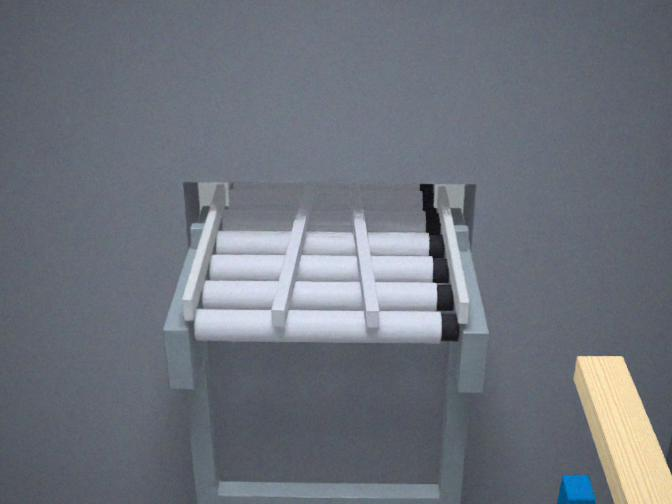

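Emit:
{"fn": "move", "kwargs": {
  "arm3": {"target": [1.701, 0.384, 0.781, 0.7057, 0.7057, -0.0444, -0.0444], "speed": 0.06},
  "cameras": []
}}

Emit:
{"fn": "move", "kwargs": {
  "arm3": {"target": [1.696, 0.364, 0.782, 0.7045, 0.7045, -0.061, -0.061], "speed": 0.06},
  "cameras": ["arm3_cam_wrist"]
}}

Scene clock: 115.37 s.
Joint torques (N m): arm1=[-0.5 0.56 8.98 1.96 0.01 -0.17] | arm2=[5.3 -4.42 7.04 0.49 -0.28 -0.94] | arm3=[-1.2 -12.04 1.98 1.29 0.95 0.03]
Motor temperatures (°C): arm1=[22 21 42 21 20 23] | arm2=[20 23 36 24 22 25] | arm3=[22 30 29 19 22 22]
Heat: arm1: hottest joint3_rad 42 °C; arm2: hottest joint3_rad 36 °C; arm3: hottest joint2_rad 30 °C.
move: arm3 done
Joint velocities: within noise
arm1, arm2: as last shown
arm2.on_its_own: joint1_rad reads +0.488 and still pushes toward +0.552 since a time_out; joint6_rad reads +0.087 and still pushes toward +0.000 since a time_out
arm3.joint_positions: joint1_rad=+1.503 joint2_rad=+2.298 joint3_rad=+0.825 joint4_rad=+0.245 joint5_rad=+1.556 joint6_rad=+1.223 hand_index_mcp=+0.763 hand_index_abd=+0.001 hand_index_pip=+0.577 hand_index_dip=+0.696 hand_middle_mcp=+0.761 hand_middle_abd=+0.001 hand_middle_pip=+0.577 hand_middle_dip=+0.696 hand_ring_mcp=+0.762 hand_ring_abd=+0.000 hand_ring_pip=+0.577 hand_ring_dip=+0.696 hand_thumb_cmc=+0.718 hand_thumb_axl=+0.680 hand_thumb_mcp=-0.446 hand_thumb_ipl=-0.154 hand_current_limit=+0.400 hand_speed=-0.600
arm3.joint_status: not commanded
arm3.hand_state: goal,goal,goal,goal,goal,goal,goal,goal,goal,goal,goal,goal,goal,goal,goal,goal
arm3.index_mcp_current_ma: 4
arm3.index_abd_current_ma: 0
arm3.index_pip_current_ma: 0
arm3.index_dip_current_ma: 0
arm3.middle_mcp_current_ma: 3
arm3.middle_abd_current_ma: 0
arm3.middle_pip_current_ma: 0
arm3.middle_dip_current_ma: 0
arm3.ring_mcp_current_ma: 3
arm3.ring_abd_current_ma: 0
arm3.ring_pip_current_ma: 0
arm3.ring_dip_current_ma: 0
arm3.thumb_cmc_current_ma: 1
arm3.thumb_axl_current_ma: 0
arm3.thumb_mcp_current_ma: 0
arm3.thumb_ipl_current_ma: 0
arm3.hand_goal_index_mcp: 0.754
arm3.hand_goal_index_abd: 0.000
arm3.hand_goal_index_pip: 0.576
arm3.hand_goal_index_dip: 0.696
arm3.hand_goal_middle_mcp: 0.754
arm3.hand_goal_middle_abd: 0.000
arm3.hand_goal_middle_pip: 0.576
arm3.hand_goal_middle_dip: 0.696
arm3.hand_goal_ring_mcp: 0.754
arm3.hand_goal_ring_abd: 0.000
arm3.hand_goal_ring_pip: 0.576
arm3.hand_goal_ring_dip: 0.696
arm3.hand_goal_thumb_cmc: 0.714
arm3.hand_goal_thumb_axl: 0.678
arm3.hand_goal_thumb_mcp: -0.448
arm3.hand_goal_thumb_ipl: -0.156
arm3.hand: x=+1.6984 y=+0.3874 z=+0.7861 quat_wxyz=(+0.701, +0.709, -0.052, -0.051) (m; scene frame)
arm3.hand_target: x=+1.7011 y=+0.3847 z=+0.7811 quat_wxyz=(+0.700, +0.710, -0.053, -0.052) (m; scene frame)
arm3.hand_status: done (0.007 m and 1.3 deg from the pose sent, 0.049 m and 6.2 deg at the start)
pictures: none
No camera images: "cameras" was empty.

Scene clock: 120.87 s.
Joint torques (N m): arm1=[-0.44 0.5 8.96 1.95 0.01 -0.16] | arm2=[5.77 -3.6 6.9 0.38 -0.17 -0.96] | arm3=[-0.79 -11.69 0.75 1.26 0.88 0]
Motor temperatures (°C): arm1=[22 21 42 21 20 23] | arm2=[20 23 36 24 22 25] | arm3=[22 31 28 19 22 22]
Heat: arm1: hottest joint3_rad 42 °C; arm2: hottest joint3_rad 36 °C; arm3: hottest joint2_rad 31 °C.
move: arm3 moving
Joint velocities: within noise
arm1, arm2: as last shown
arm2.on_its_own: joint1_rad reads +0.488 and still pushes toward +0.552 since a time_out; joint6_rad reads +0.087 and still pushes toward +0.000 since a time_out
arm3.joint_positions: joint1_rad=+1.448 joint2_rad=+2.298 joint3_rad=+0.840 joint4_rad=+0.428 joint5_rad=+1.548 joint6_rad=+1.057 hand_index_mcp=+0.763 hand_index_abd=+0.001 hand_index_pip=+0.577 hand_index_dip=+0.696 hand_middle_mcp=+0.761 hand_middle_abd=+0.001 hand_middle_pip=+0.577 hand_middle_dip=+0.696 hand_ring_mcp=+0.762 hand_ring_abd=+0.000 hand_ring_pip=+0.577 hand_ring_dip=+0.696 hand_thumb_cmc=+0.718 hand_thumb_axl=+0.680 hand_thumb_mcp=-0.446 hand_thumb_ipl=-0.154 hand_current_limit=+0.400 hand_speed=-0.600
arm3.joint_status: not commanded
arm3.hand_state: goal,goal,goal,goal,goal,goal,goal,goal,goal,goal,goal,goal,goal,goal,goal,goal
arm3.index_mcp_current_ma: 4
arm3.index_abd_current_ma: 0
arm3.index_pip_current_ma: 0
arm3.index_dip_current_ma: 0
arm3.middle_mcp_current_ma: 3
arm3.middle_abd_current_ma: 0
arm3.middle_pip_current_ma: 0
arm3.middle_dip_current_ma: 0
arm3.ring_mcp_current_ma: 3
arm3.ring_abd_current_ma: 0
arm3.ring_pip_current_ma: 0
arm3.ring_dip_current_ma: 0
arm3.thumb_cmc_current_ma: 1
arm3.thumb_axl_current_ma: 0
arm3.thumb_mcp_current_ma: 0
arm3.thumb_ipl_current_ma: 0
arm3.hand_goal_index_mcp: 0.754
arm3.hand_goal_index_abd: 0.000
arm3.hand_goal_index_pip: 0.576
arm3.hand_goal_index_dip: 0.696
arm3.hand_goal_middle_mcp: 0.754
arm3.hand_goal_middle_abd: 0.000
arm3.hand_goal_middle_pip: 0.576
arm3.hand_goal_middle_dip: 0.696
arm3.hand_goal_ring_mcp: 0.754
arm3.hand_goal_ring_abd: 0.000
arm3.hand_goal_ring_pip: 0.576
arm3.hand_goal_ring_dip: 0.696
arm3.hand_goal_thumb_cmc: 0.714
arm3.hand_goal_thumb_axl: 0.678
arm3.hand_goal_thumb_mcp: -0.448
arm3.hand_goal_thumb_ipl: -0.156
arm3.hand: x=+1.7023 y=+0.3654 z=+0.7913 quat_wxyz=(+0.699, +0.708, -0.080, -0.057) (m; scene frame)
arm3.hand_target: x=+1.6961 y=+0.3645 z=+0.7823 quat_wxyz=(+0.697, +0.711, -0.070, -0.069) (m; scene frame)
arm3.hand_status: moving (0.011 m and 2.4 deg from the pose sent, 0.024 m and 1.7 deg at the start)
pictures: arm3_cam_wrist

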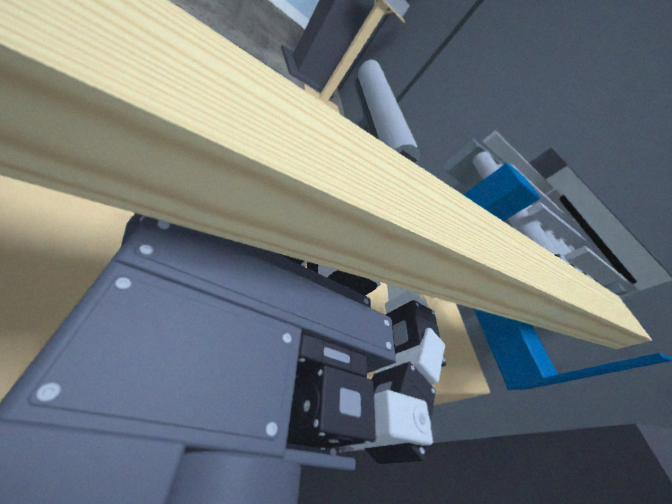

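Emit:
{"fn": "move", "kwargs": {
  "arm3": {"target": [1.692, 0.343, 0.782, 0.702, 0.702, -0.085, -0.085], "speed": 0.06},
  "cameras": []
}}

Emit:
{"fn": "move", "kwargs": {
  "arm3": {"target": [1.686, 0.326, 0.783, 0.70, 0.70, -0.0996, -0.0996], "speed": 0.06},
  "cameras": ["arm3_cam_wrist", "cam_infeed"]
}}

Scene clock: 128.90 s.
Joint torques (N m): arm1=[-0.5 0.56 8.96 1.95 0.01 -0.16] | arm2=[5.42 -3.31 6.94 0.43 -0.18 -0.94] | arm3=[-0.5 -11.34 2.39 1.36 1.02 0.06]
Motor temperatures (°C): arm1=[22 21 42 21 20 23] | arm2=[20 23 36 24 22 25] | arm3=[22 31 28 19 22 22]
Heat: arm1: hottest joint3_rad 42 °C; arm2: hottest joint3_rad 36 °C; arm3: hottest joint2_rad 31 °C.
move: arm3 done
Joint velocities: within noise
arm1, arm2: as last shown
arm2.on_its_own: joint1_rad reads +0.488 and still pushes toward +0.552 since a time_out; joint6_rad reads +0.087 and still pushes toward +0.000 since a time_out
arm3.joint_positions: joint1_rad=+1.391 joint2_rad=+2.305 joint3_rad=+0.845 joint4_rad=+0.435 joint5_rad=+1.550 joint6_rad=+1.027 hand_index_mcp=+0.763 hand_index_abd=+0.001 hand_index_pip=+0.577 hand_index_dip=+0.696 hand_middle_mcp=+0.761 hand_middle_abd=+0.001 hand_middle_pip=+0.577 hand_middle_dip=+0.696 hand_ring_mcp=+0.762 hand_ring_abd=+0.000 hand_ring_pip=+0.577 hand_ring_dip=+0.696 hand_thumb_cmc=+0.718 hand_thumb_axl=+0.680 hand_thumb_mcp=-0.446 hand_thumb_ipl=-0.154 hand_current_limit=+0.400 hand_speed=-0.600
arm3.joint_status: not commanded
arm3.hand_state: goal,goal,goal,goal,goal,goal,goal,goal,goal,goal,goal,goal,goal,goal,goal,goal
arm3.index_mcp_current_ma: 4
arm3.index_abd_current_ma: 0
arm3.index_pip_current_ma: 0
arm3.index_dip_current_ma: 0
arm3.middle_mcp_current_ma: 3
arm3.middle_abd_current_ma: 0
arm3.middle_pip_current_ma: 0
arm3.middle_dip_current_ma: 0
arm3.ring_mcp_current_ma: 3
arm3.ring_abd_current_ma: 0
arm3.ring_pip_current_ma: 0
arm3.ring_dip_current_ma: 0
arm3.thumb_cmc_current_ma: 1
arm3.thumb_axl_current_ma: 0
arm3.thumb_mcp_current_ma: 0
arm3.thumb_ipl_current_ma: 0
arm3.hand_goal_index_mcp: 0.754
arm3.hand_goal_index_abd: 0.000
arm3.hand_goal_index_pip: 0.576
arm3.hand_goal_index_dip: 0.696
arm3.hand_goal_middle_mcp: 0.754
arm3.hand_goal_middle_abd: 0.000
arm3.hand_goal_middle_pip: 0.576
arm3.hand_goal_middle_dip: 0.696
arm3.hand_goal_ring_mcp: 0.754
arm3.hand_goal_ring_abd: 0.000
arm3.hand_goal_ring_pip: 0.576
arm3.hand_goal_ring_dip: 0.696
arm3.hand_goal_thumb_cmc: 0.714
arm3.hand_goal_thumb_axl: 0.678
arm3.hand_goal_thumb_mcp: -0.448
arm3.hand_goal_thumb_ipl: -0.156
arm3.hand: x=+1.6908 y=+0.3457 z=+0.7906 quat_wxyz=(+0.697, +0.706, -0.093, -0.085) (m; scene frame)
arm3.hand_target: x=+1.6919 y=+0.3435 z=+0.7820 quat_wxyz=(+0.696, +0.706, -0.091, -0.090) (m; scene frame)
arm3.hand_status: done (0.009 m and 1.2 deg from the pose sent, 0.026 m and 3.4 deg at the start)
pictures: none
No camera images: "cameras" was empty.

Scene clock: 129.93 s.
Joint torques (N m): arm1=[-0.44 0.5 8.98 1.96 0.01 -0.17] | arm2=[5.95 -3.6 6.87 0.4 -0.18 -0.92] | arm3=[-0.73 -11.46 2.62 1.58 0.95 -0.05]
Motor temperatures (°C): arm1=[22 21 42 21 20 23] | arm2=[20 23 36 24 22 25] | arm3=[22 31 28 19 22 22]
Heat: arm1: hottest joint3_rad 42 °C; arm2: hottest joint3_rad 36 °C; arm3: hottest joint2_rad 31 °C.
move: arm3 done
Joint velocities: within noise
arm1, arm2: as last shown
arm2.on_its_own: joint1_rad reads +0.488 and still pushes toward +0.552 since a time_out; joint6_rad reads +0.087 and still pushes toward +0.000 since a time_out
arm3.joint_positions: joint1_rad=+1.347 joint2_rad=+2.305 joint3_rad=+0.859 joint4_rad=+0.438 joint5_rad=+1.550 joint6_rad=+1.014 hand_index_mcp=+0.763 hand_index_abd=+0.001 hand_index_pip=+0.577 hand_index_dip=+0.696 hand_middle_mcp=+0.761 hand_middle_abd=+0.001 hand_middle_pip=+0.577 hand_middle_dip=+0.696 hand_ring_mcp=+0.762 hand_ring_abd=+0.000 hand_ring_pip=+0.577 hand_ring_dip=+0.696 hand_thumb_cmc=+0.722 hand_thumb_axl=+0.683 hand_thumb_mcp=-0.446 hand_thumb_ipl=-0.154 hand_current_limit=+0.400 hand_speed=-0.600
arm3.joint_status: not commanded
arm3.hand_state: goal,goal,goal,goal,goal,goal,goal,goal,goal,goal,goal,goal,goal,goal,goal,goal
arm3.index_mcp_current_ma: 4
arm3.index_abd_current_ma: 0
arm3.index_pip_current_ma: 0
arm3.index_dip_current_ma: 0
arm3.middle_mcp_current_ma: 3
arm3.middle_abd_current_ma: 0
arm3.middle_pip_current_ma: 0
arm3.middle_dip_current_ma: 0
arm3.ring_mcp_current_ma: 3
arm3.ring_abd_current_ma: 0
arm3.ring_pip_current_ma: 0
arm3.ring_dip_current_ma: 0
arm3.thumb_cmc_current_ma: 3
arm3.thumb_axl_current_ma: 2
arm3.thumb_mcp_current_ma: 0
arm3.thumb_ipl_current_ma: 0
arm3.hand_goal_index_mcp: 0.754
arm3.hand_goal_index_abd: 0.000
arm3.hand_goal_index_pip: 0.576
arm3.hand_goal_index_dip: 0.696
arm3.hand_goal_middle_mcp: 0.754
arm3.hand_goal_middle_abd: 0.000
arm3.hand_goal_middle_pip: 0.576
arm3.hand_goal_middle_dip: 0.696
arm3.hand_goal_ring_mcp: 0.754
arm3.hand_goal_ring_abd: 0.000
arm3.hand_goal_ring_pip: 0.576
arm3.hand_goal_ring_dip: 0.696
arm3.hand_goal_thumb_cmc: 0.714
arm3.hand_goal_thumb_axl: 0.678
arm3.hand_goal_thumb_mcp: -0.448
arm3.hand_goal_thumb_ipl: -0.156
arm3.hand: x=+1.6845 y=+0.3299 z=+0.7916 quat_wxyz=(+0.695, +0.704, -0.109, -0.099) (m; scene frame)
arm3.hand_target: x=+1.6860 y=+0.3265 z=+0.7831 quat_wxyz=(+0.693, +0.705, -0.107, -0.105) (m; scene frame)
arm3.hand_status: done (0.010 m and 1.3 deg from the pose sent, 0.022 m and 2.0 deg at the start)
pictures: arm3_cam_wrist, cam_infeed

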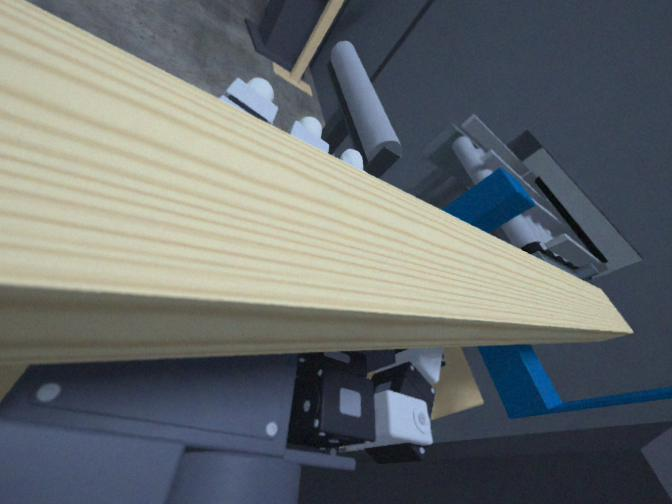

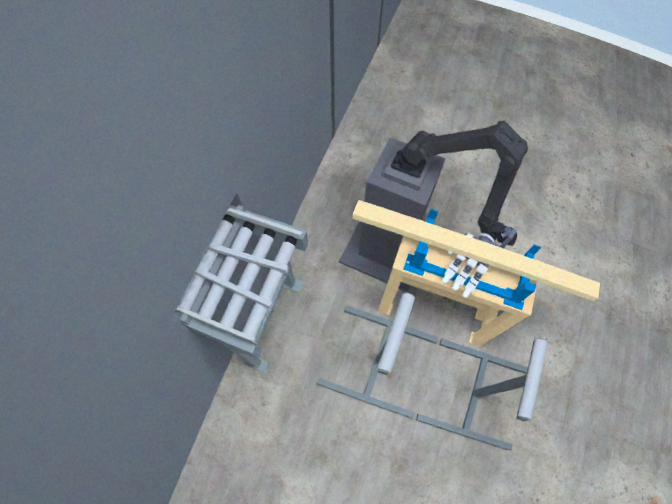

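Emit:
{"fn": "move", "kwargs": {
  "arm3": {"joints": {"hand_speed": -0.8, "hand_current_limit": 0.7, "hand_index_pip": -0.4, "hand_middle_pip": -0.4, "hand_ring_pip": -0.4}},
  "cameras": []
}}

Emit:
{"fn": "move", "kwargs": {
  "arm3": {"target": [1.685, 0.331, 0.825, 0.6998, 0.6998, -0.0985, -0.0985], "speed": 0.05},
  "cameras": ["arm3_cam_wrist", "cam_infeed"]
}}

Scene clock: 143.30 s.
Joint torques (N m): arm1=[-0.44 0.5 8.96 1.95 0.01 -0.17] | arm2=[5.48 -3.78 7.04 0.39 -0.18 -0.93] | arm3=[-0.79 -11.58 2.63 1.44 0.92 -0.02]
Motor temperatures (°C): arm1=[22 21 42 21 20 23] | arm2=[20 23 36 24 22 25] | arm3=[22 30 27 19 22 22]
Heat: arm1: hottest joint3_rad 42 °C; arm2: hottest joint3_rad 36 °C; arm3: hottest joint2_rad 30 °C.
move: arm3 done
Joint velocities: within noise
arm1.joint_positions: joint1_rad=+0.378 joint2_rad=+0.632 joint3_rad=+1.379 joint4_rad=-1.429 joint5_rad=-0.024 joint6_rad=+1.186 hand_index_mcp=+0.753 hand_index_abd=+0.000 hand_index_pip=+0.577 hand_index_dip=+0.696 hand_middle_mcp=+0.753 hand_middle_abd=+0.000 hand_middle_pip=+0.577 hand_middle_dip=+0.696 hand_ring_mcp=+0.753 hand_ring_abd=+0.000 hand_ring_pip=+0.577 hand_ring_dip=+0.696 hand_thumb_cmc=+0.714 hand_thumb_axl=+0.677 hand_thumb_mcp=+0.225 hand_thumb_ipl=+0.168 hand_current_limit=+0.400 hand_speed=-0.600
arm1.joint_status: not commanded
arm1.hand_state: goal,goal,goal,goal,goal,goal,goal,goal,goal,goal,goal,goal,goal,goal,goal,goal
arm1.index_mcp_current_ma: -4
arm1.index_abd_current_ma: 0
arm1.index_pip_current_ma: 4
arm1.index_dip_current_ma: 0
arm1.middle_mcp_current_ma: -4
arm1.middle_abd_current_ma: 0
arm1.middle_pip_current_ma: 4
arm1.middle_dip_current_ma: 0
arm1.ring_mcp_current_ma: -4
arm1.ring_abd_current_ma: 0
arm1.ring_pip_current_ma: 4
arm1.ring_dip_current_ma: 0
arm1.thumb_cmc_current_ma: 1
arm1.thumb_axl_current_ma: -4
arm1.thumb_mcp_current_ma: -5
arm1.thumb_ipl_current_ma: -2
arm1.hand_goal_index_mcp: 0.754
arm1.hand_goal_index_abd: 0.000
arm1.hand_goal_index_pip: 0.576
arm1.hand_goal_index_dip: 0.696
arm1.hand_goal_middle_mcp: 0.754
arm1.hand_goal_middle_abd: 0.000
arm1.hand_goal_middle_pip: 0.576
arm1.hand_goal_middle_dip: 0.696
arm1.hand_goal_ring_mcp: 0.754
arm1.hand_goal_ring_abd: 0.000
arm1.hand_goal_ring_pip: 0.576
arm1.hand_goal_ring_dip: 0.696
arm1.hand_goal_thumb_cmc: 0.714
arm1.hand_goal_thumb_axl: 0.678
arm1.hand_goal_thumb_mcp: 0.226
arm1.hand_goal_thumb_ipl: 0.168
arm1.hand: x=-0.1375 y=+0.3547 z=+1.3033 quat_wxyz=(+0.275, +0.854, -0.293, +0.331) (m; scene frame)
arm1.hand_target: x=-0.1385 y=+0.3565 z=+1.3133 quat_wxyz=(+0.282, +0.849, -0.291, +0.339) (m; scene frame)
arm1.hand_status: not commanded
arm2: as last shown
arm2.on_its_own: joint1_rad reads +0.488 and still pushes toward +0.552 since a time_out; joint6_rad reads +0.087 and still pushes toward +0.000 since a time_out
arm3.joint_positions: joint1_rad=+1.347 joint2_rad=+2.306 joint3_rad=+0.859 joint4_rad=+0.439 joint5_rad=+1.550 joint6_rad=+1.012 hand_index_mcp=+0.763 hand_index_abd=+0.001 hand_index_pip=-0.395 hand_index_dip=+0.696 hand_middle_mcp=+0.761 hand_middle_abd=+0.001 hand_middle_pip=-0.395 hand_middle_dip=+0.696 hand_ring_mcp=+0.762 hand_ring_abd=+0.000 hand_ring_pip=-0.395 hand_ring_dip=+0.696 hand_thumb_cmc=+0.722 hand_thumb_axl=+0.683 hand_thumb_mcp=-0.446 hand_thumb_ipl=-0.154 hand_current_limit=+0.700 hand_speed=-0.800
arm3.joint_status: all done
arm3.hand_state: goal,goal,goal,goal,goal,goal,goal,goal,goal,goal,goal,goal,goal,goal,goal,goal
arm3.index_mcp_current_ma: 4
arm3.index_abd_current_ma: 0
arm3.index_pip_current_ma: 2
arm3.index_dip_current_ma: 0
arm3.middle_mcp_current_ma: 3
arm3.middle_abd_current_ma: 0
arm3.middle_pip_current_ma: 1
arm3.middle_dip_current_ma: 0
arm3.ring_mcp_current_ma: 3
arm3.ring_abd_current_ma: 0
arm3.ring_pip_current_ma: 1
arm3.ring_dip_current_ma: 0
arm3.thumb_cmc_current_ma: 3
arm3.thumb_axl_current_ma: 2
arm3.thumb_mcp_current_ma: 0
arm3.thumb_ipl_current_ma: 0
arm3.hand_goal_index_mcp: 0.754
arm3.hand_goal_index_abd: 0.000
arm3.hand_goal_index_pip: -0.400
arm3.hand_goal_index_dip: 0.696
arm3.hand_goal_middle_mcp: 0.754
arm3.hand_goal_middle_abd: 0.000
arm3.hand_goal_middle_pip: -0.400
arm3.hand_goal_middle_dip: 0.696
arm3.hand_goal_ring_mcp: 0.754
arm3.hand_goal_ring_abd: 0.000
arm3.hand_goal_ring_pip: -0.400
arm3.hand_goal_ring_dip: 0.696
arm3.hand_goal_thumb_cmc: 0.714
arm3.hand_goal_thumb_axl: 0.678
arm3.hand_goal_thumb_mcp: -0.448
arm3.hand_goal_thumb_ipl: -0.156
arm3.hand: x=+1.6846 y=+0.3299 z=+0.7915 quat_wxyz=(+0.695, +0.704, -0.109, -0.099) (m; scene frame)
arm3.hand_target: x=+1.6860 y=+0.3265 z=+0.7831 quat_wxyz=(+0.693, +0.705, -0.107, -0.105) (m; scene frame)
arm3.hand_status: not commanded
pictures: none
No camera images: "cameras" was empty.

Scene clock: 144.80 s.
Joint torques (N m): arm1=[-0.5 0.5 8.95 1.95 0.01 -0.16] | arm2=[5.71 -3.9 6.79 0.36 -0.21 -0.91] | arm3=[-0.03 -17.96 1.18 1.62 1.73 -0.17]
Motor temperatures (°C): arm1=[22 21 43 21 20 23] | arm2=[20 23 36 24 22 25] | arm3=[22 30 27 19 22 22]
Heat: arm1: hottest joint3_rad 43 °C; arm2: hottest joint3_rad 36 °C; arm3: hottest joint2_rad 30 °C.
move: arm3 off_target
Joint velocities: within noise
arm1: as last shown
arm2.joint_positions: joint1_rad=+0.488 joint2_rad=+1.247 joint3_rad=+1.341 joint4_rad=-1.648 joint5_rad=+0.005 joint6_rad=+0.087 hand_index_mcp=+0.754 hand_index_abd=+0.000 hand_index_pip=+0.577 hand_index_dip=+0.696 hand_middle_mcp=-0.387 hand_middle_abd=+0.000 hand_middle_pip=-0.748 hand_middle_dip=+0.002 hand_ring_mcp=-0.388 hand_ring_abd=+0.000 hand_ring_pip=-0.748 hand_ring_dip=+0.002 hand_thumb_cmc=+0.714 hand_thumb_axl=+0.677 hand_thumb_mcp=+0.224 hand_thumb_ipl=+0.168 hand_current_limit=+0.700 hand_speed=-0.600
arm2.joint_status: not commanded
arm2.hand_state: goal,goal,goal,goal,goal,goal,goal,goal,goal,goal,goal,goal,goal,goal,goal,goal
arm2.index_mcp_current_ma: 0
arm2.index_abd_current_ma: 0
arm2.index_pip_current_ma: 0
arm2.index_dip_current_ma: 0
arm2.middle_mcp_current_ma: 24
arm2.middle_abd_current_ma: 0
arm2.middle_pip_current_ma: 2
arm2.middle_dip_current_ma: 2
arm2.ring_mcp_current_ma: 19
arm2.ring_abd_current_ma: 0
arm2.ring_pip_current_ma: 1
arm2.ring_dip_current_ma: 2
arm2.thumb_cmc_current_ma: 0
arm2.thumb_axl_current_ma: -1
arm2.thumb_mcp_current_ma: -3
arm2.thumb_ipl_current_ma: 0
arm2.hand_goal_index_mcp: 0.754
arm2.hand_goal_index_abd: 0.000
arm2.hand_goal_index_pip: 0.576
arm2.hand_goal_index_dip: 0.696
arm2.hand_goal_middle_mcp: -0.400
arm2.hand_goal_middle_abd: 0.000
arm2.hand_goal_middle_pip: -0.750
arm2.hand_goal_middle_dip: 0.000
arm2.hand_goal_ring_mcp: -0.400
arm2.hand_goal_ring_abd: 0.000
arm2.hand_goal_ring_pip: -0.750
arm2.hand_goal_ring_dip: 0.000
arm2.hand_goal_thumb_cmc: 0.714
arm2.hand_goal_thumb_axl: 0.678
arm2.hand_goal_thumb_mcp: 0.226
arm2.hand_goal_thumb_ipl: 0.168
arm2.on_its_own: joint1_rad reads +0.488 and still pushes toward +0.552 since a time_out; joint6_rad reads +0.087 and still pushes toward +0.000 since a time_out
arm2.hand: x=+0.9191 y=-1.7034 z=+1.0099 quat_wxyz=(-0.008, -0.284, +0.959, +0.011) (m; scene frame)
arm2.hand_target: x=+0.8850 y=-1.7193 z=+0.9937 quat_wxyz=(-0.003, -0.356, +0.935, -0.009) (m; scene frame)
arm2.hand_status: not commanded
arm3.joint_positions: joint1_rad=+1.347 joint2_rad=+2.269 joint3_rad=+0.817 joint4_rad=+0.433 joint5_rad=+1.533 joint6_rad=+0.972 hand_index_mcp=+0.763 hand_index_abd=+0.001 hand_index_pip=-0.395 hand_index_dip=+0.696 hand_middle_mcp=+0.761 hand_middle_abd=+0.001 hand_middle_pip=-0.395 hand_middle_dip=+0.696 hand_ring_mcp=+0.762 hand_ring_abd=+0.000 hand_ring_pip=-0.395 hand_ring_dip=+0.696 hand_thumb_cmc=+0.748 hand_thumb_axl=+0.700 hand_thumb_mcp=-0.450 hand_thumb_ipl=-0.154 hand_current_limit=+0.700 hand_speed=-0.800
arm3.joint_status: not commanded
arm3.hand_state: goal,goal,goal,goal,goal,goal,goal,goal,goal,goal,goal,goal,blocked,blocked,goal,goal
arm3.index_mcp_current_ma: 4
arm3.index_abd_current_ma: 0
arm3.index_pip_current_ma: 1
arm3.index_dip_current_ma: 0
arm3.middle_mcp_current_ma: 3
arm3.middle_abd_current_ma: 0
arm3.middle_pip_current_ma: 1
arm3.middle_dip_current_ma: 0
arm3.ring_mcp_current_ma: 3
arm3.ring_abd_current_ma: 0
arm3.ring_pip_current_ma: 1
arm3.ring_dip_current_ma: 0
arm3.thumb_cmc_current_ma: 35
arm3.thumb_axl_current_ma: 22
arm3.thumb_mcp_current_ma: 0
arm3.thumb_ipl_current_ma: 0
arm3.hand_goal_index_mcp: 0.754
arm3.hand_goal_index_abd: 0.000
arm3.hand_goal_index_pip: -0.400
arm3.hand_goal_index_dip: 0.696
arm3.hand_goal_middle_mcp: 0.754
arm3.hand_goal_middle_abd: 0.000
arm3.hand_goal_middle_pip: -0.400
arm3.hand_goal_middle_dip: 0.696
arm3.hand_goal_ring_mcp: 0.754
arm3.hand_goal_ring_abd: 0.000
arm3.hand_goal_ring_pip: -0.400
arm3.hand_goal_ring_dip: 0.696
arm3.hand_goal_thumb_cmc: 0.714
arm3.hand_goal_thumb_axl: 0.678
arm3.hand_goal_thumb_mcp: -0.448
arm3.hand_goal_thumb_ipl: -0.156
arm3.hand: x=+1.6789 y=+0.3302 z=+0.8001 quat_wxyz=(+0.687, +0.712, -0.088, -0.113) (m; scene frame)
arm3.hand_target: x=+1.6844 y=+0.3315 z=+0.8239 quat_wxyz=(+0.695, +0.704, -0.104, -0.103) (m; scene frame)
arm3.hand_status: off_target (0.026 m and 2.9 deg from the pose sent, 0.033 m and 1.4 deg at the start)
pictures: arm3_cam_wrist, cam_infeed

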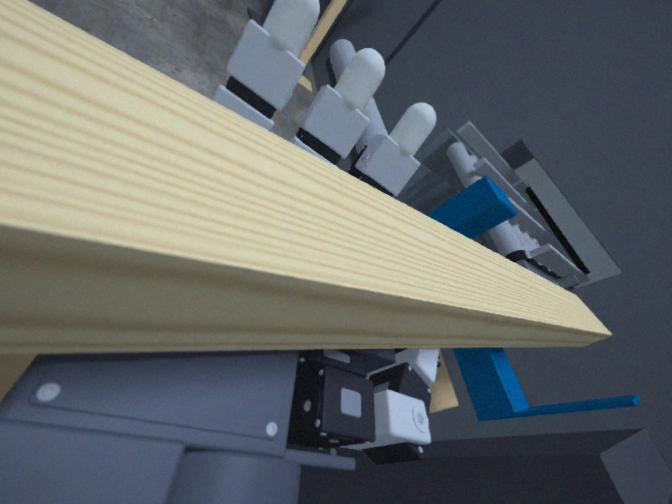

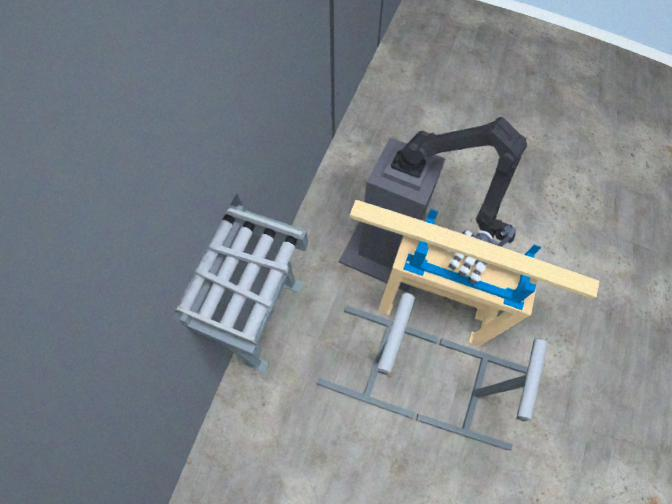

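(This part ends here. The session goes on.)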